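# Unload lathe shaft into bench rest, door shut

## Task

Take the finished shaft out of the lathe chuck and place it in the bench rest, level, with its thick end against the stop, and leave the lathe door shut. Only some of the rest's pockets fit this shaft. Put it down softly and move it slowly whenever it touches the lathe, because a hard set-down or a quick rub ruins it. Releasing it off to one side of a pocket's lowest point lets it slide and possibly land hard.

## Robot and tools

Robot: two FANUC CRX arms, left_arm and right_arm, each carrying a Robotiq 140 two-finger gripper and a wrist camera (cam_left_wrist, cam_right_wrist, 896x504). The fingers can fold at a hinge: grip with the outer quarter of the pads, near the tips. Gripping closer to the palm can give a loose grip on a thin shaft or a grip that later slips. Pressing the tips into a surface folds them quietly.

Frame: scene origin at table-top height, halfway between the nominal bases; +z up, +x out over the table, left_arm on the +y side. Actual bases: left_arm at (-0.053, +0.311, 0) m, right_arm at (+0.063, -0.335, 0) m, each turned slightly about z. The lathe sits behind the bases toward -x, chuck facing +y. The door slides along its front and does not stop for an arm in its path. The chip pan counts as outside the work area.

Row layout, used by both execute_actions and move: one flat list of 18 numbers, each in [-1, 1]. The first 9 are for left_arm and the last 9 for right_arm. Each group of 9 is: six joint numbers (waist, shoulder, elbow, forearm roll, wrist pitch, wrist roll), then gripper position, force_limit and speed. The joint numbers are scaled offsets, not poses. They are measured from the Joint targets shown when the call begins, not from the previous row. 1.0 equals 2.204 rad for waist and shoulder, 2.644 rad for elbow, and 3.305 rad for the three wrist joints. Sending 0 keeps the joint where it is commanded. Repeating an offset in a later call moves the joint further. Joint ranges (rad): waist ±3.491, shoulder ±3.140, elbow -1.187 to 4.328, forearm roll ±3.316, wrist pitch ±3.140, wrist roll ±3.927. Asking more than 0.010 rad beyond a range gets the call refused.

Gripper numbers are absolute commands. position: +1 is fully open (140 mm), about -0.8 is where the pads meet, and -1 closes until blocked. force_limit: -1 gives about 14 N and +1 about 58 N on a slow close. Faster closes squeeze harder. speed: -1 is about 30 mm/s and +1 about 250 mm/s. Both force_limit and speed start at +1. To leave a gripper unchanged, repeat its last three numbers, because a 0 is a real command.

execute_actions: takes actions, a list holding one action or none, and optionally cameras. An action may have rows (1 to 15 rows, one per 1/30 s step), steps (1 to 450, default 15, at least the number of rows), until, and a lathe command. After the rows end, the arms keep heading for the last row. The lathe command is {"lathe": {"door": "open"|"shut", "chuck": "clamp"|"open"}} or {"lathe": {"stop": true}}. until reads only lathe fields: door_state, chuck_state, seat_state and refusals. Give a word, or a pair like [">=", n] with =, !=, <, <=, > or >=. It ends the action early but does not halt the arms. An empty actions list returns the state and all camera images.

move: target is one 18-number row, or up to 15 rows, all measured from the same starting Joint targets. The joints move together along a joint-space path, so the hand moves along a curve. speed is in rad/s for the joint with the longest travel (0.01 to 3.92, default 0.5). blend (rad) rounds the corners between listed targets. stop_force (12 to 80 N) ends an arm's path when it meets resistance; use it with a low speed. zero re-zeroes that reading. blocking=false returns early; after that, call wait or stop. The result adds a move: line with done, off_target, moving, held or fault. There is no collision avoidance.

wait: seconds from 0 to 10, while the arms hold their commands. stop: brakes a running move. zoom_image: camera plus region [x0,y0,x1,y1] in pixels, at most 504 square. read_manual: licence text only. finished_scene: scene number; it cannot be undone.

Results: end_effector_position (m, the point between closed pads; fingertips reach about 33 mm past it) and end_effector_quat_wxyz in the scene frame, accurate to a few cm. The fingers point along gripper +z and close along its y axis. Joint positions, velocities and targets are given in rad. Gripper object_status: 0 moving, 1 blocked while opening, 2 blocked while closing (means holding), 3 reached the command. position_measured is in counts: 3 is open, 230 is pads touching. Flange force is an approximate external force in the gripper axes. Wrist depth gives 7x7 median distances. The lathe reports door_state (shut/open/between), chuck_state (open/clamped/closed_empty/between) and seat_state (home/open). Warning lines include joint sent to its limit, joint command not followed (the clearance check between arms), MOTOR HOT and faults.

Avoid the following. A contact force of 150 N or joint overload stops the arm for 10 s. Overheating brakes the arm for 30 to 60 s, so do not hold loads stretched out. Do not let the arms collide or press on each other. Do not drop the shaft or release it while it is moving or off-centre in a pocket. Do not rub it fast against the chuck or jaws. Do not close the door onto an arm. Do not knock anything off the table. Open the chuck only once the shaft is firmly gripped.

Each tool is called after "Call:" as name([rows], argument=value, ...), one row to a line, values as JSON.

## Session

Call:
execute_actions([
  {"lathe":{"door":"open"},"steps":1},
], cameras=["all"])

Scene clock: 0.23 s.
left_arm: end_effector_position=(+0.3332, -0.1410, +0.2159) position_measured=3 object_status=3 end_effector_quat_wxyz=(+0.742, +0.183, -0.637, -0.097) | right_arm: end_effector_position=(+0.5017, -0.5049, +0.2114) position_measured=3 object_status=3 end_effector_quat_wxyz=(-0.598, -0.305, +0.739, +0.051)
Joint positions: left_arm=[-0.398 1.362 0.879 1.093 -2.488 -0.246] | right_arm=[0.103 0.975 0.623 0.365 -2.467 -0.738]
Flange force (N): left_arm=no reading | right_arm=[1.4 1.4 2.9]
Wrist depth (mm): cam_left_wrist=[319 352 - 831 - 2316 - / 349 346 363 863 1954 1367 842 / - 362 380 927 1635 197 173 / 1047 - 401 940 940 148 166 / - 103 428 - 959 128 96 / - 345 418 1017 973 645 - / - 325 1102 - - 539 -] | cam_right_wrist=[1827 2275 2662 1017 321 247 208 / 1517 1854 2406 - 406 447 1143 / 1324 1554 - 1251 480 451 903 / 1159 120 - - 536 137 923 / - 96 - - 554 137 101 / - - - - - - - / - - - 316 - - -]
Joint targets: left_arm=[-0.398 1.362 0.879 1.093 -2.488 -0.246] | right_arm=[0.103 0.975 0.623 0.365 -2.467 -0.738]
Tool commands: left_gripper/position=+1.0 left_gripper/force_limit=+1.0 left_gripper/speed=+1.0 right_gripper/position=+1.0 right_gripper/force_limit=+1.0 right_gripper/speed=+1.0
lathe: door_state=between chuck_state=clamped seat_state=home

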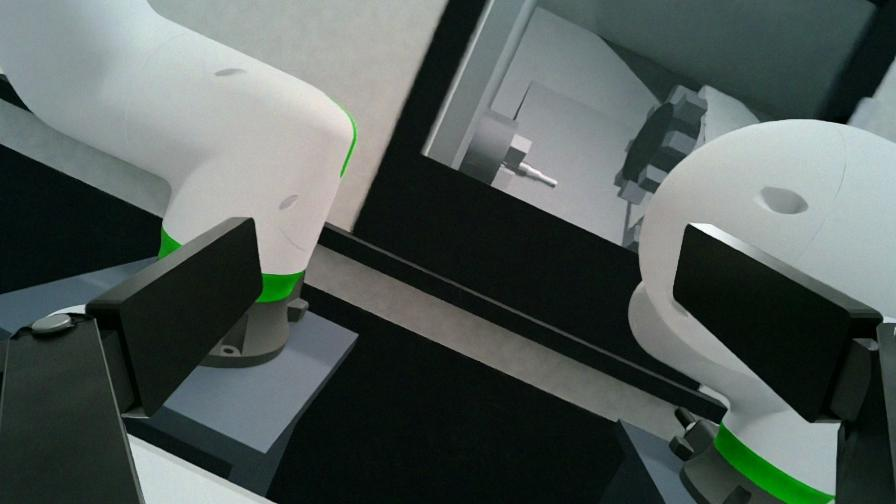

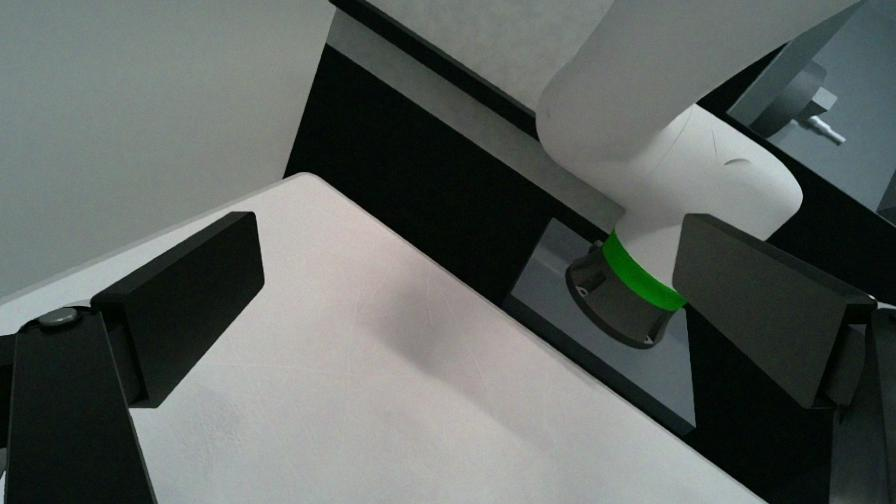

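Call:
move([
  [0.2096,-0.4587,-0.0775,-0.3307,0.1797,-0.4009,1,1,1,0,-0.6688,0.1051,-0.1104,0.2169,0.6983,1,1,1],
  [0.2096,-0.4587,-0.0775,-0.3307,0.1797,-0.4009,1,1,1,-0.9074,-0.6688,0.1051,-0.1104,0.2169,0.6983,1,1,1],
], speed=[0.9,0.9], blend=[0.2,0])

Call:
move(target=[0,0,0,0,0,0,1,1,1,-0.55,0,0,0,0,0,1,1,1], speed=0.7, cameras=["all"])

Scene clock: 14.87 s.
left_arm: end_effector_position=(+0.5000, +0.2008, +0.3500) position_measured=3 object_status=3 end_effector_quat_wxyz=(+0.000, -0.017, +1.000, +0.000) | right_arm: end_effector_position=(-0.1332, -0.4880, +0.8464) position_measured=3 object_status=3 end_effector_quat_wxyz=(-0.471, -0.467, +0.673, -0.327)
Joint positions: left_arm=[0.064 0.351 0.674 0 -1.894 -1.571] | right_arm=[-1.896 -0.499 0.901 0 -1.75 1.57]
Flange force (N): left_arm=[-4.3 2.1 0.5] | right_arm=no reading
Wrist depth (mm): cam_left_wrist=[- - - 429 428 - 423 / 462 - 462 448 446 - 452 / - - 481 468 488 - - / - - 506 499 491 137 - / - 103 539 519 - 120 96 / - 574 - - - - - / - - - 593 - - -] | cam_right_wrist=[- 5688 - 4103 589 375 304 / - - 6257 4469 - - - / 3735 3525 3972 3476 689 - - / - 119 2634 2662 689 128 - / - 110 2317 2176 - - 101 / - 1925 1971 1925 875 - - / - 1762 1738 1738 794 557 -]
Joint targets: left_arm=[0.064 0.351 0.674 0.000 -1.894 -1.571] | right_arm=[-1.896 -0.499 0.901 0.000 -1.750 1.570]
lathe: door_state=open chuck_state=clamped seat_state=home
move: done

Scene clock: 17.13 s.
left_arm: end_effector_position=(+0.5000, +0.2008, +0.3500) position_measured=3 object_status=3 end_effector_quat_wxyz=(+0.000, -0.017, +1.000, +0.000) | right_arm: end_effector_position=(-0.1493, -0.2056, +0.8464) position_measured=3 object_status=3 end_effector_quat_wxyz=(-0.573, -0.001, +0.819, -0.001)
Joint positions: left_arm=[0.064 0.351 0.674 0 -1.894 -1.571] | right_arm=[-3.108 -0.499 0.901 0 -1.75 1.57]
Flange force (N): left_arm=[-4.2 2.0 0.5] | right_arm=no reading
Wrist depth (mm): cam_left_wrist=[- - 431 426 420 - - / - - 460 450 440 - - / - - 479 466 464 - - / - - 500 499 484 128 - / - 103 518 522 - 120 96 / - 97 - - - 567 - / - - 624 550 - - -] | cam_right_wrist=[410 374 376 450 1251 966 - / 452 - 444 - - - - / 504 519 479 497 - 1221 1353 / - 119 519 891 1192 128 1258 / - 103 - 897 1270 137 101 / - 792 818 747 1414 - - / - 860 866 920 - - -]
Joint targets: left_arm=[0.064 0.351 0.674 0.000 -1.894 -1.571] | right_arm=[-3.108 -0.499 0.901 0.000 -1.750 1.570]
lathe: door_state=open chuck_state=clamped seat_state=home
move: done

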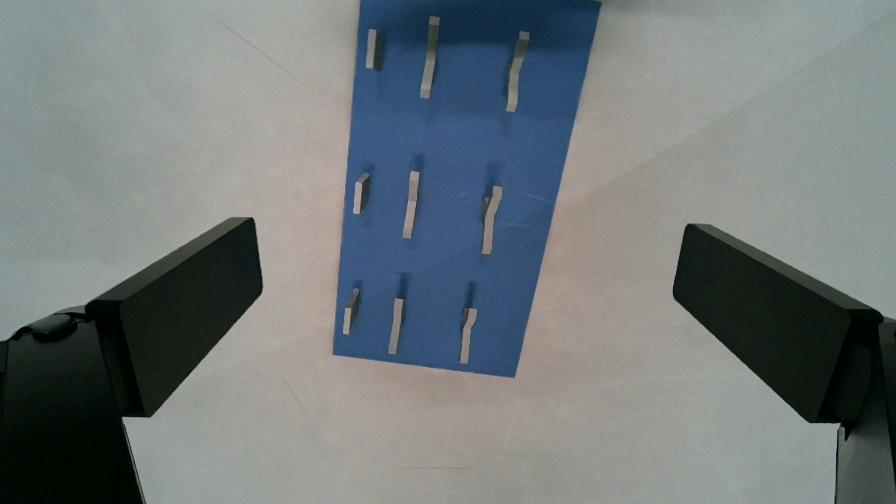

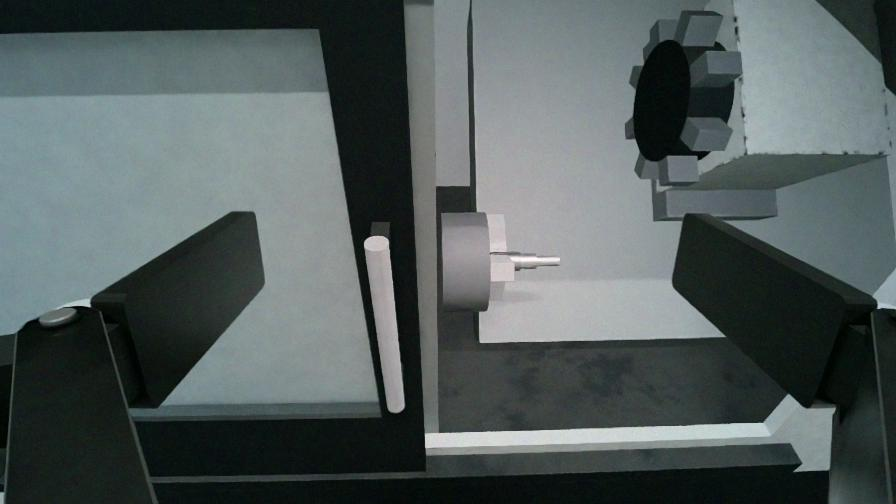

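Call:
move(target=[0.3485,0.2554,-0.1324,0.2551,-0.0372,0.2121,1,1,1,0,0,0,0,0,0,1,1,1], speed=0.9, cameras=["all"])

Call:
zoom_image(camera="cam_left_wrist", region=[240, 160, 380, 300])

Call:
zoom_image(camera="cam_left_wrist", region=[360, 160, 500, 300])

Call:
zoom_image(camera="cam_left_wrist", region=[500, 160, 640, 300])

Call:
zoom_image(camera="cam_right_wrist", region=[430, 200, 600, 320])

Scene clock: 22.73 s.
left_arm: end_effector_position=(+0.5219, +0.4366, +0.1849) position_measured=3 object_status=3 end_effector_quat_wxyz=(+0.430, +0.563, -0.559, +0.431) | right_arm: end_effector_position=(-0.1493, -0.2055, +0.8464) position_measured=3 object_status=3 end_effector_quat_wxyz=(-0.573, -0.001, +0.819, -0.001)
Joint positions: left_arm=[0.832 0.914 0.324 0.844 -2.017 -0.87] | right_arm=[-3.108 -0.499 0.901 0 -1.75 1.57]
Flange force (N): left_arm=[-1.9 -0.3 -0.6] | right_arm=no reading
Wrist depth (mm): cam_left_wrist=[- - - - 3734 691 653 / 3336 - - - 993 845 - / 2051 630 484 - - 851 - / 477 - 449 448 441 138 1367 / - 103 366 367 372 128 96 / - 98 327 - 341 - - / - - - 281 288 - -] | cam_right_wrist=[- 410 380 395 1383 989 - / 451 432 444 1331 1324 923 - / 505 - 501 1317 - 1112 - / 562 119 502 881 1251 128 1277 / - 103 675 645 - - 101 / - 770 794 780 1317 - - / - 857 866 917 1026 1093 -]
Joint targets: left_arm=[0.832 0.914 0.324 0.844 -2.017 -0.870] | right_arm=[-3.108 -0.499 0.901 0.000 -1.750 1.570]
lathe: door_state=open chuck_state=clamped seat_state=home
move: done

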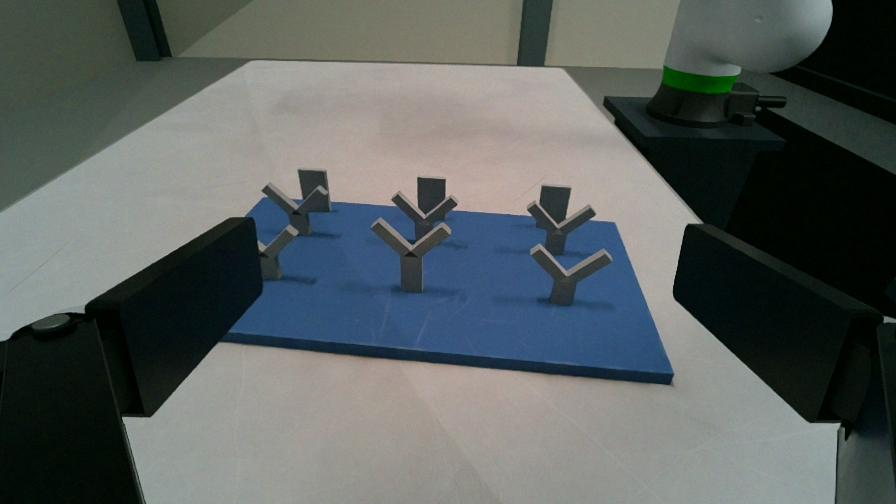

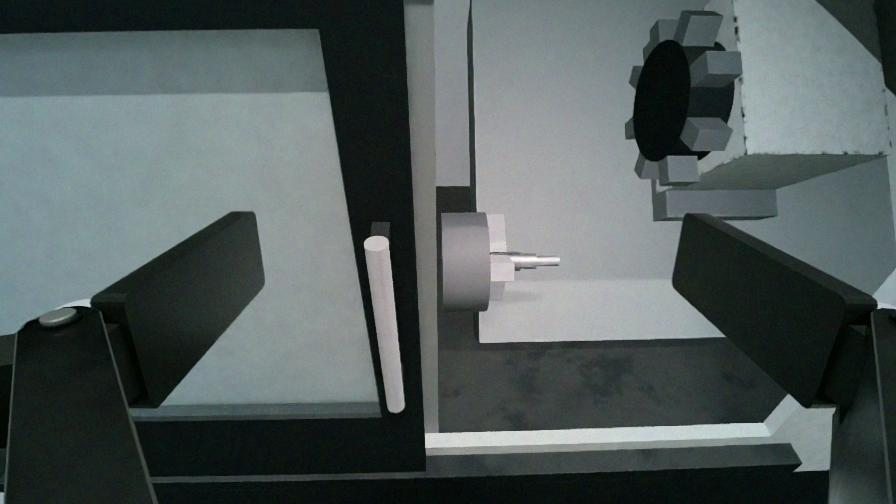

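Scaled by 3.600 from the camera's 896x504 image, which has a finer 1280x720 frame.

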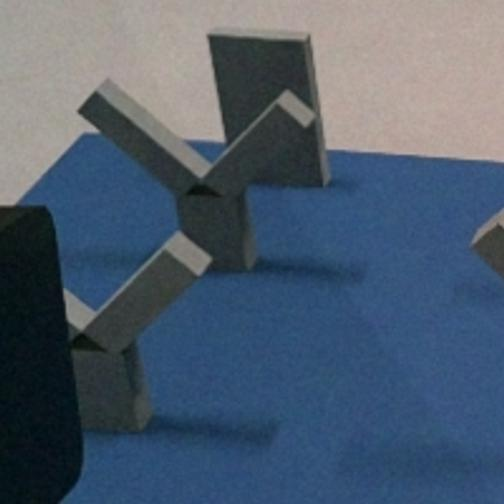

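Scaled by 3.600 from the camera's 896x504 image, which has a finer 1280x720 frame.

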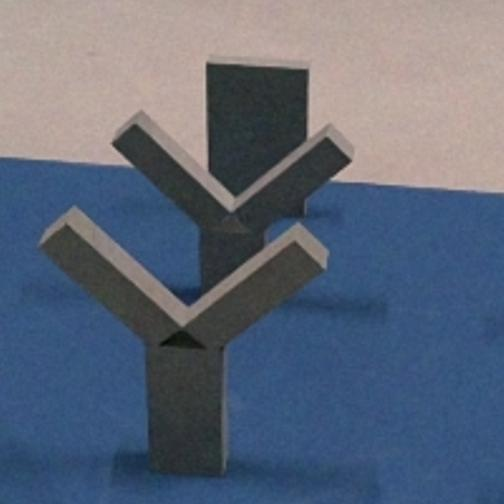

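Scaled by 3.600 from the camera's 896x504 image, which has a finer 1280x720 frame.

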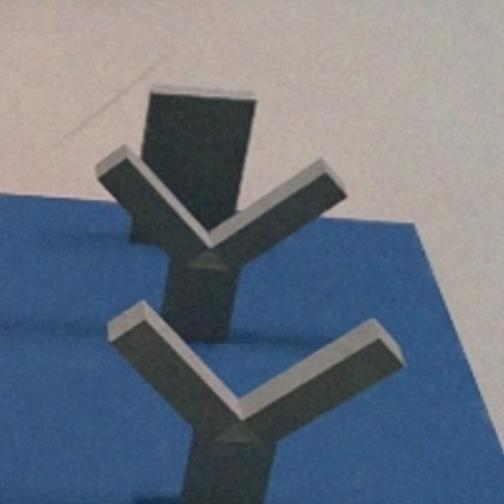

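Scaled by 2.965 from the camera's 896x504 image, which has a finer 1280x720 frame.

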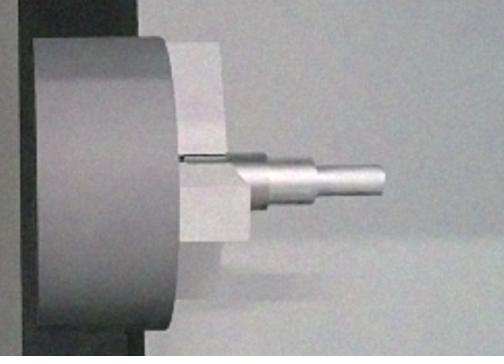

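Call:
move(target=[-0.0095,-0.1833,0.4939,-0.0263,0.4832,0.4871,1,1,1,0,0,0,0,0,0,1,1,1], speed=1.0)

Call:
move([
  [-0.0086,-0.0953,0.2534,-0.0263,0.6112,0.4856,1,1,1,0,0,0,0,0,0,1,1,1],
  [-0.0086,-0.1806,0.4947,-0.0263,0.4811,0.4856,1,1,1,0,0,0,0,0,0,1,1,1],
  [-0.0753,-0.2582,0.4981,-0.0372,0.4115,0.4877,1,1,1,0,0,0,0,0,0,1,1,1],
], speed=[1.0,0.6,0.15], blend=[0.1,0.03,0], cameras=["all"])

Call:
zoom_image(camera="cam_left_wrist", region=[380, 0, 560, 240])

Scene clock: 41.87 s.
left_arm: end_effector_position=(+0.4702, +0.5573, +1.2156) position_measured=3 object_status=3 end_effector_quat_wxyz=(-0.353, +0.392, -0.004, +0.850) | right_arm: end_effector_position=(-0.1493, -0.2055, +0.8464) position_measured=3 object_status=3 end_effector_quat_wxyz=(-0.573, -0.001, +0.819, -0.001)
Joint positions: left_arm=[0.811 0.51 1.63 0.757 -0.42 0.74] | right_arm=[-3.108 -0.499 0.901 0 -1.75 1.57]
Flange force (N): no reading
Wrist depth (mm): cam_left_wrist=[- 3790 - - - - - / - - - - - - - / - - - - - - - / - - - - - 128 - / - 103 - 3207 3207 120 96 / - 3849 6254 3849 - - - / - 3475 - - - - -] | cam_right_wrist=[- 374 376 1251 1317 934 884 / - 453 416 1406 - 887 910 / - - 459 1317 - 1251 985 / - 119 542 887 - 128 - / - 110 666 643 - - 101 / - 782 797 1239 1138 1203 - / - 857 869 860 - - -]
Joint targets: left_arm=[0.811 0.510 1.630 0.757 -0.420 0.740] | right_arm=[-3.108 -0.499 0.901 0.000 -1.750 1.570]
lathe: door_state=open chuck_state=clamped seat_state=home
move: done

Scene clock: 46.97 s.
left_arm: end_effector_position=(-0.6621, -0.0399, +0.3745) position_measured=3 object_status=3 end_effector_quat_wxyz=(-0.330, +0.626, +0.625, -0.329) | right_arm: end_effector_position=(-0.1493, -0.2055, +0.8464) position_measured=3 object_status=3 end_effector_quat_wxyz=(-0.573, -0.001, +0.819, -0.001)
Joint positions: left_arm=[0.645 -0.059 2.947 0.634 0.94 2.352] | right_arm=[-3.108 -0.499 0.901 0 -1.75 1.57]
Flange force (N): left_arm=[3.0 7.8 -2.8] | right_arm=no reading
Wrist depth (mm): cam_left_wrist=[- - - 474 488 - - / - 565 541 250 - - - / - 563 - 251 505 475 436 / - - 311 262 305 131 478 / - 103 294 226 278 120 96 / - 96 234 194 223 - - / - - 224 201 212 - -] | cam_right_wrist=[- 374 377 - 1345 937 - / - - - 2002 1464 948 - / - - 454 495 - 476 - / 554 120 - 881 472 137 396 / - 96 - 701 453 137 101 / - 780 787 669 - - - / - 843 869 - 1021 - -]
Joint targets: left_arm=[0.645 -0.059 2.947 0.634 0.940 2.352] | right_arm=[-3.108 -0.499 0.901 0.000 -1.750 1.570]
lathe: door_state=open chuck_state=clamped seat_state=home
move: done

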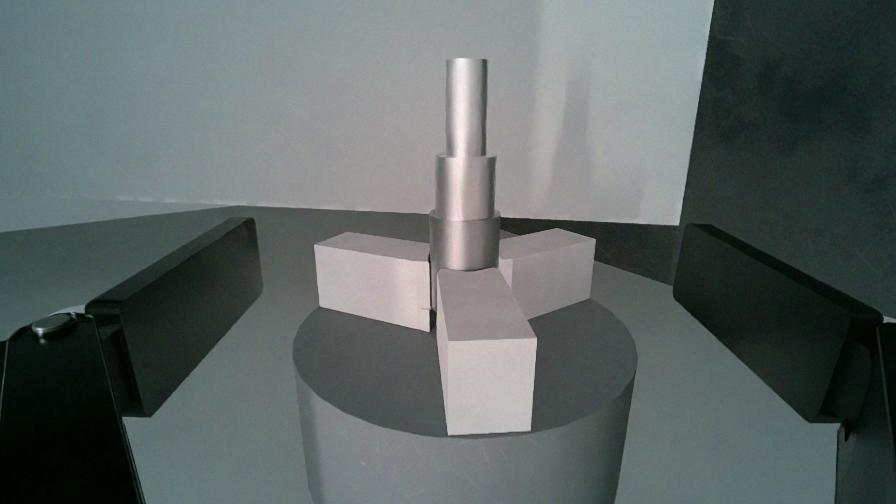

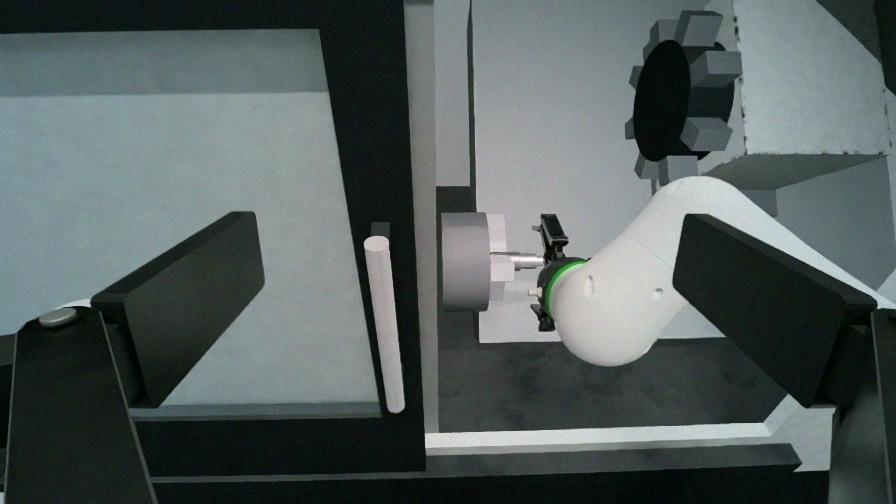

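Scaled by 2.100 from the camera's 896x504 image, which has a finer 1280x720 frame.

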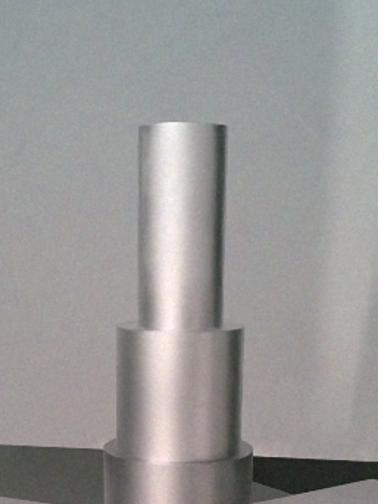

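Call:
move([
  [-0.0313,-0.0517,-0.0079,-0.0027,-0.0351,0.0003,1,1,1,0,0,0,0,0,0,1,1,1],
  [-0.0464,-0.0760,-0.0143,-0.0045,-0.0499,0.003,1,1,1,0,0,0,0,0,0,1,1,1],
], speed=[0.1,0.05], blend=[0.01,0], cameras=["cam_left_wrist"])

Call:
zoom_image(camera="cam_left_wrist", region=[220, 0, 720, 400])

Scene clock: 57.20 s.
left_arm: end_effector_position=(-0.7495, -0.0376, +0.3098) position_measured=3 object_status=3 end_effector_quat_wxyz=(-0.330, +0.626, +0.626, -0.329) | right_arm: end_effector_position=(-0.1493, -0.2055, +0.8464) position_measured=3 object_status=3 end_effector_quat_wxyz=(-0.573, -0.001, +0.819, -0.001)
Joint positions: left_arm=[0.543 -0.226 2.91 0.619 0.775 2.362] | right_arm=[-3.108 -0.499 0.901 0 -1.75 1.57]
Flange force (N): left_arm=[4.1 7.8 -4.8] | right_arm=no reading
Wrist depth (mm): cam_left_wrist=[450 411 411 388 - 342 - / - 447 - 141 388 - 404 / 498 468 451 147 394 - - / - 141 - 149 - 129 434 / - 103 195 154 207 128 96 / - 97 193 156 197 - - / - 182 184 129 192 184 -] | cam_right_wrist=[404 371 384 - 1398 937 910 / - - 426 - - 944 891 / - - 464 514 1270 1001 - / 575 120 - 887 570 137 - / - 103 - 676 562 - 101 / - 775 782 782 - - - / - 826 875 952 - - -]
Joint targets: left_arm=[0.543 -0.226 2.910 0.619 0.775 2.362] | right_arm=[-3.108 -0.499 0.901 0.000 -1.750 1.570]
lathe: door_state=open chuck_state=clamped seat_state=home
move: done
Images, in order (width x height): cam_left_wrist 896x504.

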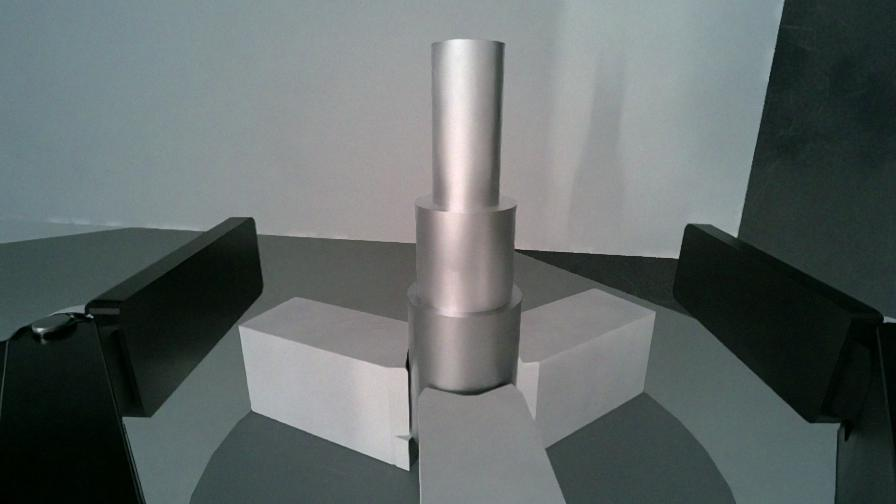

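Scaled by 1.008 from the camera's 896x504 image, which has a finer 1280x720 frame.

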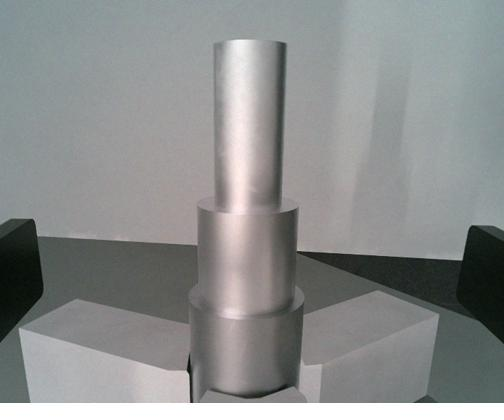

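Call:
execute_actions([
  {"rows":[[0,0,0,0,0,0,-1,0,-1,0,0,0,0,0,0,1,1,1]],"steps":165},
], cameras=["cam_left_wrist"])

Call:
execute_actions([
  {"rows":[[0,0,0,0,0,0,-0.98,1,-1,0,0,0,0,0,0,1,1,1]],"steps":30},
])

Scene clock: 66.33 s.
left_arm: end_effector_position=(-0.7495, -0.0376, +0.3098) position_measured=180 object_status=2 end_effector_quat_wxyz=(-0.330, +0.626, +0.626, -0.329) | right_arm: end_effector_position=(-0.1493, -0.2055, +0.8464) position_measured=3 object_status=3 end_effector_quat_wxyz=(-0.573, -0.001, +0.819, -0.001)
Joint positions: left_arm=[0.543 -0.226 2.91 0.619 0.775 2.362] | right_arm=[-3.108 -0.499 0.901 0 -1.75 1.57]
Flange force (N): left_arm=[4.3 -18.7 -14.3] | right_arm=no reading
Wrist depth (mm): cam_left_wrist=[- - 423 368 384 343 376 / - - 423 141 - - 411 / - 495 447 147 394 - 412 / - - - 146 128 - 407 / 523 - 94 152 - 90 418 / - - - 155 - - - / - - - 129 - - -] | cam_right_wrist=[- 364 375 1227 1258 917 - / - - 444 - - 923 - / - - 490 471 - 1005 - / - 119 - 878 569 128 - / - 110 - 934 599 1270 101 / - 782 743 866 - - - / - 878 875 920 1079 - -]
Joint targets: left_arm=[0.543 -0.226 2.910 0.619 0.775 2.362] | right_arm=[-3.108 -0.499 0.901 0.000 -1.750 1.570]
lathe: door_state=open chuck_state=clamped seat_state=home
Images, in order (width x height): cam_left_wrist 896x504.

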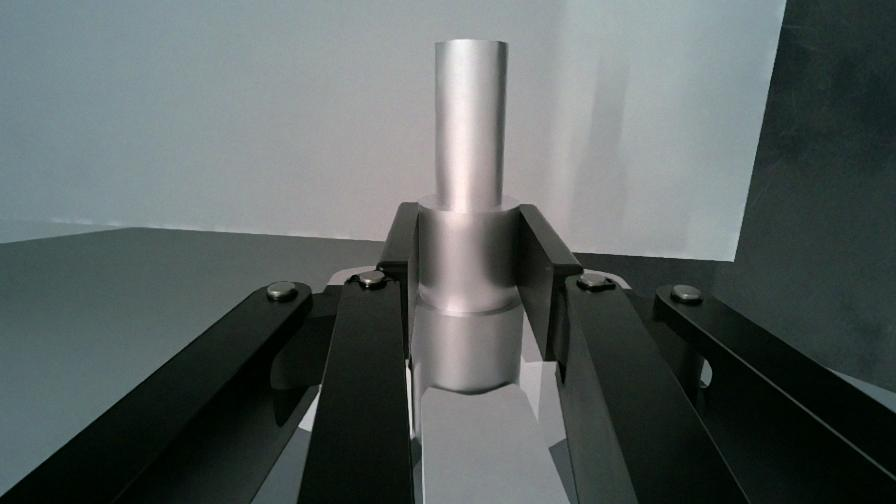

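Scene clock: 67.53 s.
left_arm: end_effector_position=(-0.7495, -0.0376, +0.3098) position_measured=181 object_status=2 end_effector_quat_wxyz=(-0.330, +0.626, +0.626, -0.329) | right_arm: end_effector_position=(-0.1493, -0.2055, +0.8464) position_measured=3 object_status=3 end_effector_quat_wxyz=(-0.573, -0.001, +0.819, -0.001)
Joint positions: left_arm=[0.543 -0.226 2.91 0.619 0.775 2.362] | right_arm=[-3.108 -0.499 0.901 0 -1.75 1.57]
Flange force (N): left_arm=[7.0 -17.2 -21.8] | right_arm=no reading
Wrist depth (mm): cam_left_wrist=[449 - 406 375 370 358 - / 479 - 427 141 - - - / 513 - 452 147 - 387 452 / 820 627 - 146 129 402 - / - - 94 152 - 96 436 / - - - 155 - - - / - - - 129 - - -] | cam_right_wrist=[- 371 375 1310 - 923 - / - 448 433 - - 903 - / - 515 495 1233 1258 1098 - / - 119 613 881 566 128 1175 / - 102 662 910 571 - 101 / - 782 821 792 - - - / - 860 891 749 1038 - -]
Joint targets: left_arm=[0.543 -0.226 2.910 0.619 0.775 2.362] | right_arm=[-3.108 -0.499 0.901 0.000 -1.750 1.570]
lathe: door_state=open chuck_state=clamped seat_state=home

Call:
execute_actions([
  {"lathe":{"chuck":"open"},"steps":150,"until":{"lathe":{"chuck_state":"open"}}},
])

Call:
move([
  [-0.01722,0.01434,0.01676,-0.00762,-0.00972,0.01055,-0.98,1,-1,0,0,0,0,0,0,1,1,1],
  [-0.04474,0.03463,0.04078,-0.02152,-0.02443,0.02938,-0.98,1,-1,0,0,0,0,0,0,1,1,1],
], speed=[0.02,0.02], blend=[0.005,0], cameras=["all"])

Call:
zoom_image(camera="cam_right_wrist", region=[430, 200, 600, 320])

Scene clock: 71.13 s.
left_arm: end_effector_position=(-0.7495, -0.0376, +0.3096) position_measured=181 object_status=2 end_effector_quat_wxyz=(-0.330, +0.626, +0.626, -0.329) | right_arm: end_effector_position=(-0.1493, -0.2055, +0.8464) position_measured=3 object_status=3 end_effector_quat_wxyz=(-0.573, -0.001, +0.819, -0.001)
Joint positions: left_arm=[0.543 -0.226 2.91 0.619 0.775 2.362] | right_arm=[-3.108 -0.499 0.901 0 -1.75 1.57]
Flange force (N): left_arm=[4.5 10.4 -2.3] | right_arm=no reading
Wrist depth (mm): cam_left_wrist=[445 - 412 370 - - 387 / 454 433 428 139 381 - - / 516 479 - 147 403 392 400 / - - - 146 152 - 406 / - - 94 152 122 90 - / - - - 155 - - - / - - - 130 - - -] | cam_right_wrist=[- 392 379 - 1375 963 - / 463 - 440 - - 907 894 / 515 - 470 1264 1192 993 1375 / - 119 - 875 569 135 - / - 103 650 676 570 - 101 / - 782 785 837 1290 1233 - / - 854 897 937 - - -]
Joint targets: left_arm=[0.543 -0.226 2.910 0.619 0.775 2.362] | right_arm=[-3.108 -0.499 0.901 0.000 -1.750 1.570]
Tool commands: left_gripper/position=-0.98 left_gripper/force_limit=+1.0 left_gripper/speed=-1.0 right_gripper/position=+1.0 right_gripper/force_limit=+1.0 right_gripper/speed=+1.0
lathe: door_state=open chuck_state=open seat_state=open

Scene clock: 76.73 s.
left_arm: end_effector_position=(-0.7497, +0.0123, +0.3098) position_measured=181 object_status=2 end_effector_quat_wxyz=(-0.330, +0.626, +0.626, -0.329) | right_arm: end_effector_position=(-0.1493, -0.2055, +0.8464) position_measured=3 object_status=3 end_effector_quat_wxyz=(-0.573, -0.001, +0.819, -0.001)
Joint positions: left_arm=[0.444 -0.15 3.017 0.548 0.694 2.459] | right_arm=[-3.108 -0.499 0.901 0 -1.75 1.57]
Flange force (N): left_arm=[1.3 8.4 -1.8] | right_arm=no reading
Wrist depth (mm): cam_left_wrist=[433 426 407 136 368 345 417 / 475 449 423 141 - - 425 / - - - 147 - - - / 506 490 - 146 128 409 - / - - 94 152 122 90 - / - - - 162 - - - / - - - 212 - - -] | cam_right_wrist=[- 363 378 - - 955 903 / 449 450 441 1882 - 894 - / - 489 484 476 - 997 - / - 119 - 884 680 136 - / - 103 - 723 1239 - 101 / - 792 785 768 - - - / - 863 869 917 1021 - -]
Joint targets: left_arm=[0.444 -0.150 3.017 0.548 0.694 2.459] | right_arm=[-3.108 -0.499 0.901 0.000 -1.750 1.570]
lathe: door_state=open chuck_state=open seat_state=open
move: done

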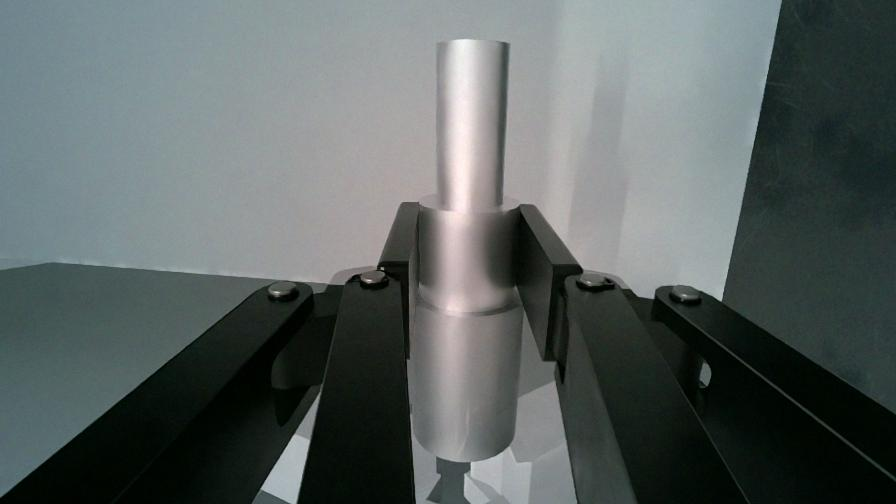

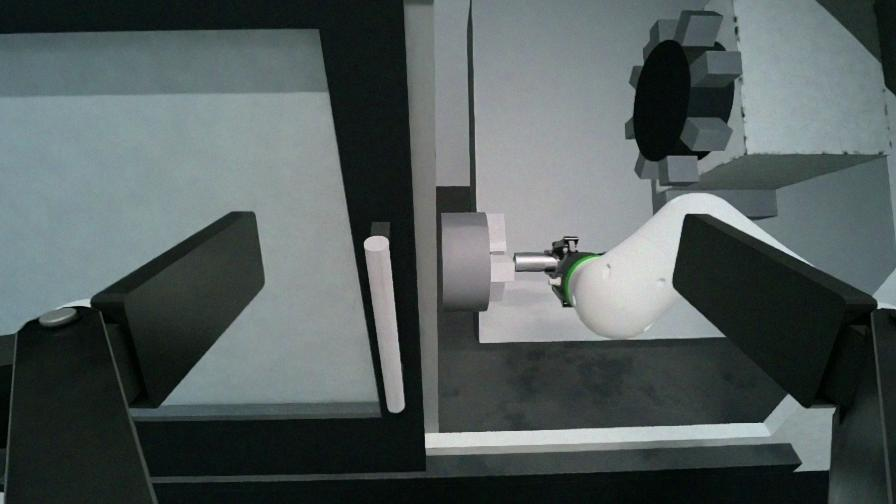

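Scaled by 2.965 from the camera's 896x504 image, which has a finer 1280x720 frame.

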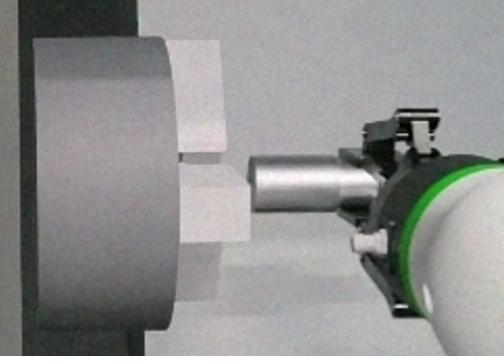

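Call:
move([
  [-0.02985,0.01928,0.02376,-0.01733,-0.01524,0.0229,-0.98,1,-1,0,0,0,0,0,0,1,1,1],
  [0.0676,0.1996,0.0374,-0.0051,0.1113,0.0185,-0.98,1,-1,0,0,0,0,0,0,1,1,1],
], speed=[0.03,0.25], blend=[0.005,0])

Call:
move([
  [0,0.0272,-0.2897,0,0.2082,0,-0.98,1,-1,0,0,0,0,0,0,1,1,1],
  [-0.2347,0.0730,-0.9617,-0.1607,-0.8336,0.1389,-0.98,1,-1,0,0,0,0,0,0,1,1,1],
], speed=[0.5,0.8], blend=[0.1,0], cameras=["cam_left_wrist"])

Call:
execute_actions([
  {"lathe":{"door":"shut"},"steps":1},
])

Call:
zoom_image(camera="cam_left_wrist", region=[340, 0, 620, 260])

Scene clock: 88.27 s.
left_arm: end_effector_position=(-0.5506, +0.0500, +0.4470) position_measured=181 object_status=2 end_effector_quat_wxyz=(-0.330, +0.625, +0.626, -0.329) | right_arm: end_effector_position=(-0.1493, -0.2055, +0.8464) position_measured=3 object_status=3 end_effector_quat_wxyz=(-0.573, -0.001, +0.819, -0.001)
Joint positions: left_arm=[0.593 0.29 3.116 0.531 1.062 2.52] | right_arm=[-3.108 -0.499 0.901 0 -1.75 1.57]
Flange force (N): left_arm=[4.8 12.1 -0.4] | right_arm=no reading
Wrist depth (mm): cam_left_wrist=[- 674 653 583 - 625 520 / 787 687 648 140 612 719 530 / 784 775 725 148 603 - - / - - 736 146 645 - - / - - 94 152 123 90 - / - - - 162 - - - / - - - 369 - - -] | cam_right_wrist=[404 371 386 - - 903 - / - - 429 1175 1324 923 - / 504 - 497 1324 1283 1215 1290 / - 119 526 887 1283 135 332 / - 96 - 1270 1258 448 101 / - 792 782 807 1264 1203 - / - 837 878 - - - -]
Joint targets: left_arm=[0.593 0.290 3.116 0.531 1.062 2.520] | right_arm=[-3.108 -0.499 0.901 0.000 -1.750 1.570]
lathe: door_state=open chuck_state=open seat_state=open
move: done

Scene clock: 94.63 s.
left_arm: end_effector_position=(+0.5581, +0.2104, +0.2500) position_measured=181 object_status=2 end_effector_quat_wxyz=(+0.000, +0.746, +0.665, +0.000) | right_arm: end_effector_position=(-0.1493, -0.2055, +0.8464) position_measured=3 object_status=3 end_effector_quat_wxyz=(-0.573, -0.001, +0.819, -0.001)
Joint positions: left_arm=[0.076 0.451 0.573 0 -1.693 2.979] | right_arm=[-3.108 -0.499 0.901 0 -1.75 1.57]
Flange force (N): left_arm=[2.6 2.6 5.4] | right_arm=no reading
Wrist depth (mm): cam_left_wrist=[- 343 339 332 338 333 349 / 374 355 352 141 353 353 - / - 368 371 147 371 376 - / - 418 385 146 354 399 - / - - 94 152 122 90 - / - - - 162 - - - / - - - - - - -] | cam_right_wrist=[361 412 380 1738 - 955 - / 462 455 422 1297 1455 907 857 / 495 - 468 530 - 1215 - / - 119 529 875 1159 128 - / - 110 655 944 - - 101 / - 794 792 1203 - - - / - 866 866 - - 917 -]
Joint targets: left_arm=[0.076 0.451 0.573 0.000 -1.693 2.979] | right_arm=[-3.108 -0.499 0.901 0.000 -1.750 1.570]
lathe: door_state=open chuck_state=open seat_state=open
move: done
Images, in order (width x height): cam_left_wrist 896x504.

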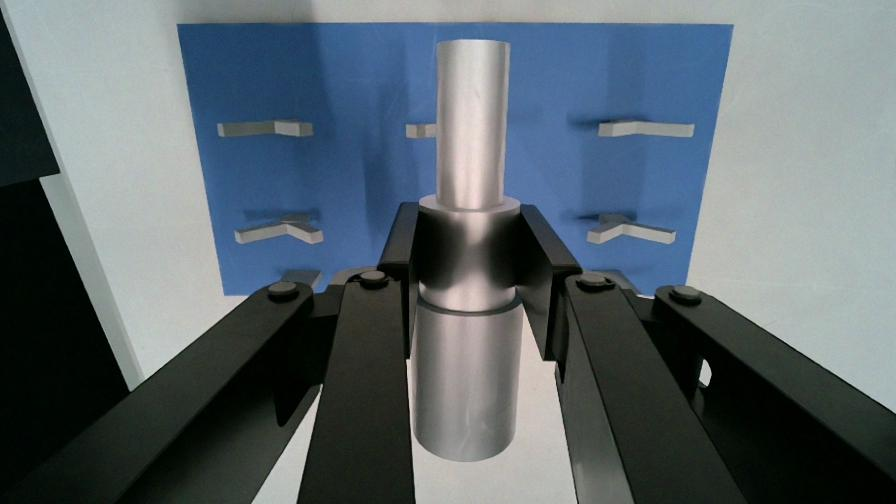

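Scene clock: 94.87 s.
left_arm: end_effector_position=(+0.5581, +0.2104, +0.2500) position_measured=181 object_status=2 end_effector_quat_wxyz=(+0.000, +0.747, +0.665, +0.000) | right_arm: end_effector_position=(-0.1493, -0.2055, +0.8464) position_measured=3 object_status=3 end_effector_quat_wxyz=(-0.573, -0.001, +0.819, -0.001)
Joint positions: left_arm=[0.076 0.451 0.573 0 -1.693 2.979] | right_arm=[-3.108 -0.499 0.901 0 -1.75 1.57]
Flange force (N): left_arm=[2.6 2.1 5.7] | right_arm=no reading
Wrist depth (mm): cam_left_wrist=[- 343 340 336 339 334 355 / - 356 351 140 355 357 - / 389 379 372 148 371 364 - / 1107 402 388 146 355 400 - / - - 94 152 122 90 - / - - - 162 - - - / - - - - - - -] | cam_right_wrist=[371 373 376 391 - 978 894 / - 453 - 430 - 941 - / - 491 525 493 1310 1117 1043 / 551 119 - 894 - 136 1324 / - 96 - 659 1430 1239 101 / - 780 800 721 1169 - - / - 857 869 815 - - -]
Joint targets: left_arm=[0.076 0.451 0.573 0.000 -1.693 2.979] | right_arm=[-3.108 -0.499 0.901 0.000 -1.750 1.570]
Tool commands: left_gripper/position=-0.98 left_gripper/force_limit=+1.0 left_gripper/speed=-1.0 right_gripper/position=+1.0 right_gripper/force_limit=+1.0 right_gripper/speed=+1.0
lathe: door_state=between chuck_state=open seat_state=open

Scaled by 1.800 from the camera's 896x504 image, which has a finer 1280x720 frame.
This view is cut from an older image: the scene may have changed since it was taken.

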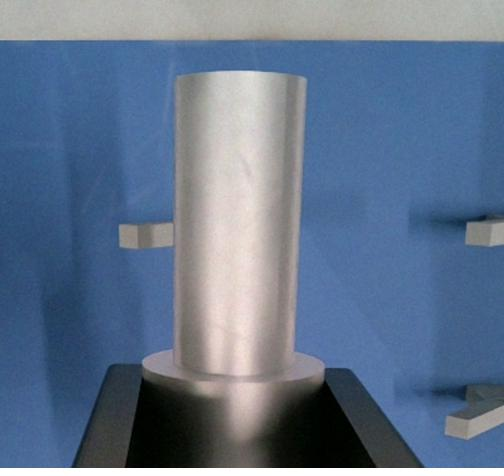

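Call:
move(target=[-0.0036,0.0012,-0.1206,0,0.0973,0.0057,-0.98,1,-1,0,0,0,0,0,0,1,1,1], speed=0.12, cameras=["cam_left_wrist"])

Call:
zoom_image(camera="cam_left_wrist", region=[340, 60, 600, 370])

Scene clock: 107.37 s.
left_arm: end_effector_position=(+0.5530, +0.2054, +0.1120) position_measured=181 object_status=2 end_effector_quat_wxyz=(+0.000, +0.743, +0.669, +0.000) | right_arm: end_effector_position=(-0.1493, -0.2055, +0.8464) position_measured=3 object_status=3 end_effector_quat_wxyz=(-0.573, -0.001, +0.819, -0.001)
Joint positions: left_arm=[0.068 0.453 0.254 0 -1.372 2.998] | right_arm=[-3.108 -0.499 0.901 0 -1.75 1.57]
Flange force (N): left_arm=[2.3 4.0 6.0] | right_arm=no reading
Wrist depth (mm): cam_left_wrist=[208 209 209 207 209 209 209 / 217 218 220 141 220 220 218 / 237 231 232 149 231 232 232 / 243 245 242 146 153 241 244 / - 213 94 152 122 93 266 / - - - 162 - - - / - - - - - - -] | cam_right_wrist=[- 408 428 392 378 384 392 / 458 453 451 499 1186 884 - / - - 489 1209 1186 1107 - / 559 119 - 875 - 128 - / - 96 - 732 1209 - 101 / - - 747 797 813 834 - / - - 1009 884 875 913 -]
Joint targets: left_arm=[0.068 0.453 0.254 0.000 -1.371 2.998] | right_arm=[-3.108 -0.499 0.901 0.000 -1.750 1.570]
lathe: door_state=shut chuck_state=open seat_state=open
move: done
Images, in order (width x height): cam_left_wrist 896x504.

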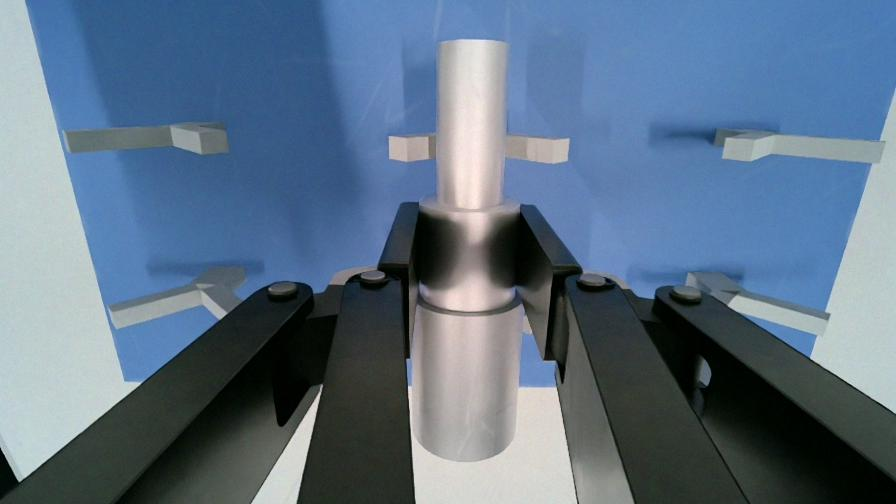

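Scaled by 1.626 from the camera's 896x504 image, which has a finer 1280x720 frame.

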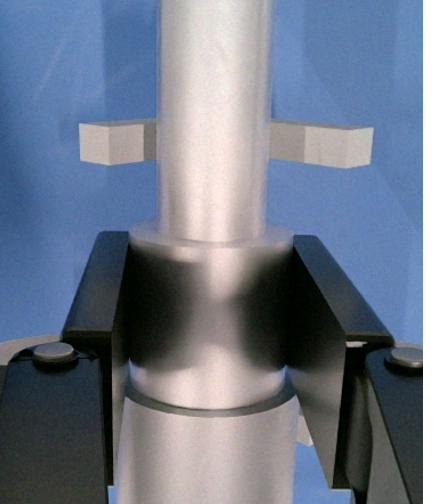

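Call:
move(target=[-0.0001,0.0065,0.0016,0,0.0031,0.0001,-0.98,1,-1,0,0,0,0,0,0,1,1,1], speed=0.02, cameras=["cam_left_wrist"])

Call:
zoom_image(camera="cam_left_wrist", region=[340, 60, 600, 370])

Scene clock: 113.57 s.
left_arm: end_effector_position=(+0.5574, +0.2054, +0.1051) position_measured=181 object_status=2 end_effector_quat_wxyz=(+0.000, +0.743, +0.669, +0.000) | right_arm: end_effector_position=(-0.1493, -0.2055, +0.8464) position_measured=3 object_status=3 end_effector_quat_wxyz=(-0.573, -0.001, +0.819, -0.001)
Joint positions: left_arm=[0.068 0.468 0.258 0 -1.361 2.998] | right_arm=[-3.108 -0.499 0.901 0 -1.75 1.57]
Flange force (N): left_arm=[2.2 2.8 6.6] | right_arm=no reading
Wrist depth (mm): cam_left_wrist=[202 205 203 201 203 203 202 / 211 211 214 141 213 213 213 / 225 225 225 149 225 224 223 / 240 238 234 146 232 238 240 / - - 94 152 122 93 246 / - - - 162 - - - / - - - - - - -] | cam_right_wrist=[- - 399 380 375 834 386 / 458 458 451 - - 907 - / - 499 507 480 1143 1245 - / - 119 - 891 - 137 - / - 103 - 917 1192 - 101 / - - - 797 823 823 - / - - 974 897 927 903 -]
Joint targets: left_arm=[0.068 0.468 0.259 0.000 -1.361 2.998] | right_arm=[-3.108 -0.499 0.901 0.000 -1.750 1.570]
lathe: door_state=shut chuck_state=open seat_state=open
move: done
Images, in order (width x height): cam_left_wrist 896x504.

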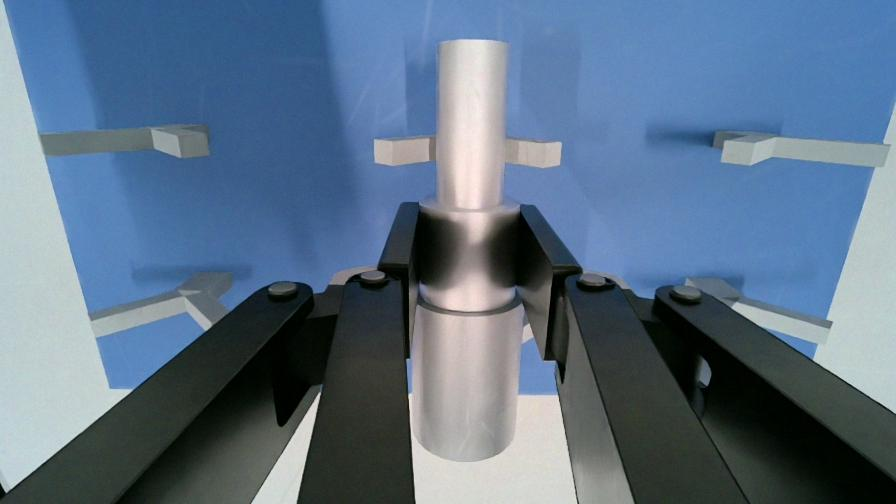

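Scaled by 1.626 from the camera's 896x504 image, which has a finer 1280x720 frame.

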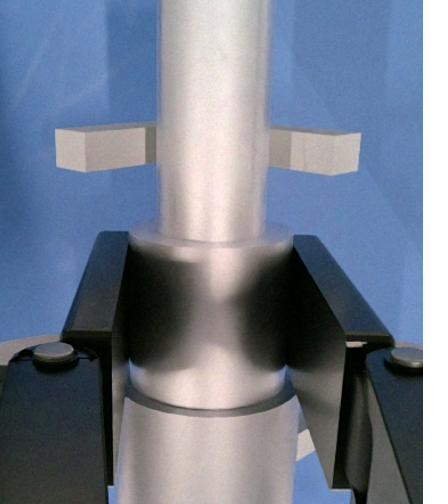

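Call:
move(target=[0,0.0045,-0.0109,0,0.0117,0,-0.98,1,-1,0,0,0,0,0,0,1,1,1], speed=0.01, stop_force=12, cameras=["cam_left_wrist"])

Call:
zoom_image(camera="cam_left_wrist", region=[340, 60, 600, 370])

Scene clock: 123.20 s.
left_arm: end_effector_position=(+0.5573, +0.2054, +0.0967) position_measured=181 object_status=2 end_effector_quat_wxyz=(+0.000, +0.743, +0.669, +0.000) | right_arm: end_effector_position=(-0.1493, -0.2055, +0.8464) position_measured=3 object_status=3 end_effector_quat_wxyz=(-0.573, -0.001, +0.819, -0.001)
Joint positions: left_arm=[0.068 0.472 0.245 0 -1.343 2.998] | right_arm=[-3.108 -0.499 0.901 0 -1.75 1.57]
Flange force (N): left_arm=[1.7 -8.2 -15.9] | right_arm=no reading
Wrist depth (mm): cam_left_wrist=[192 196 196 192 195 195 195 / 203 203 206 142 206 205 205 / 217 215 217 148 217 216 216 / 226 229 226 146 224 229 228 / 250 206 94 153 122 93 238 / - - - 163 - - - / - - - - - - -] | cam_right_wrist=[412 412 410 377 380 386 392 / - 446 465 418 - 923 - / - 515 490 1331 - 1088 1192 / - 119 - 573 - 128 - / - 96 - 955 - - 101 / - 782 - 807 821 823 - / - - - 848 794 920 -]
Joint targets: left_arm=[0.068 0.472 0.245 0.000 -1.343 2.998] | right_arm=[-3.108 -0.499 0.901 0.000 -1.750 1.570]
lathe: door_state=shut chuck_state=open seat_state=open
move: contact (left_arm); left_arm: the wrist pitch is farthest, 0.021 rad from its target
Images, in order (width x height): cam_left_wrist 896x504.

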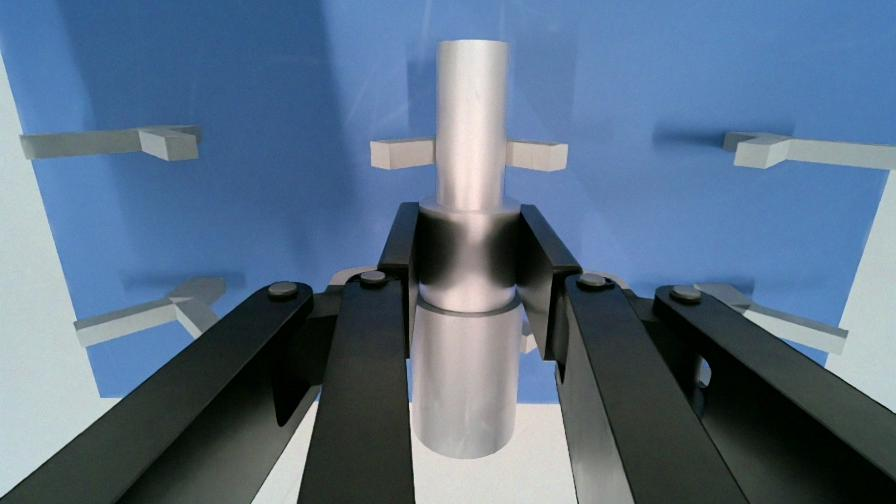

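Scaled by 1.626 from the camera's 896x504 image, which has a finer 1280x720 frame.

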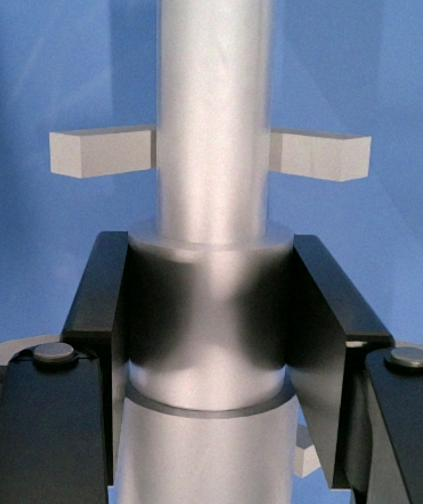

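Call:
move(target=[0.00008,-0.00124,-0.00104,0,0,-0.00005,-0.98,1,-1,0,0,0,0,0,0,1,1,1], speed=0.01)

Call:
move(target=[0,0.00075,-0.00182,0,0.00195,0,-0.98,1,-1,0,0,0,0,0,0,1,1,1], speed=0.01, stop_force=12)

Scene clock: 132.43 s.
left_arm: end_effector_position=(+0.5564, +0.2055, +0.0972) position_measured=181 object_status=2 end_effector_quat_wxyz=(+0.000, +0.743, +0.669, +0.000) | right_arm: end_effector_position=(-0.1493, -0.2055, +0.8464) position_measured=3 object_status=3 end_effector_quat_wxyz=(-0.573, -0.001, +0.819, -0.001)
Joint positions: left_arm=[0.068 0.47 0.242 0 -1.343 2.998] | right_arm=[-3.108 -0.499 0.901 0 -1.75 1.57]
Flange force (N): left_arm=[2.4 2.3 6.6] | right_arm=no reading
Wrist depth (mm): cam_left_wrist=[193 195 195 193 196 195 195 / - 203 206 143 205 205 205 / 216 217 216 148 216 216 217 / 229 228 227 146 224 229 229 / 238 201 94 153 122 93 235 / - - - 163 - - - / - - - 172 - - -] | cam_right_wrist=[- - 394 379 376 384 383 / - - 453 431 - 884 - / - - 516 493 - 1117 1098 / - 119 557 884 1390 128 1338 / - 96 - 944 1368 - 101 / - - 821 800 826 829 - / - 927 948 872 910 910 -]
Joint targets: left_arm=[0.068 0.470 0.242 0.000 -1.343 2.998] | right_arm=[-3.108 -0.499 0.901 0.000 -1.750 1.570]
lathe: door_state=shut chuck_state=open seat_state=open
move: done

Scene clock: 133.30 s.
left_arm: end_effector_position=(+0.5564, +0.2055, +0.0960) position_measured=181 object_status=2 end_effector_quat_wxyz=(+0.000, +0.743, +0.669, +0.000) | right_arm: end_effector_position=(-0.1493, -0.2055, +0.8464) position_measured=3 object_status=3 end_effector_quat_wxyz=(-0.573, -0.001, +0.819, -0.001)
Joint positions: left_arm=[0.068 0.47 0.24 0 -1.34 2.998] | right_arm=[-3.108 -0.499 0.901 0 -1.75 1.57]
Flange force (N): left_arm=[1.2 3.7 -9.9] | right_arm=no reading
Wrist depth (mm): cam_left_wrist=[194 195 195 193 195 195 196 / 203 203 204 142 205 205 205 / 216 216 216 148 216 217 216 / 226 228 225 146 223 229 228 / - 204 - 153 122 93 237 / - - - 163 - - - / - - - - - - -] | cam_right_wrist=[- - 381 389 382 384 387 / - - 409 443 1353 948 - / - - - - - 1127 - / 556 119 - 884 - 128 - / - 96 - 660 1283 - 101 / - 740 851 756 823 818 - / - - - 878 907 907 -]
Joint targets: left_arm=[0.068 0.470 0.240 0.000 -1.340 2.998] | right_arm=[-3.108 -0.499 0.901 0.000 -1.750 1.570]
lathe: door_state=shut chuck_state=open seat_state=open
move: contact (left_arm)


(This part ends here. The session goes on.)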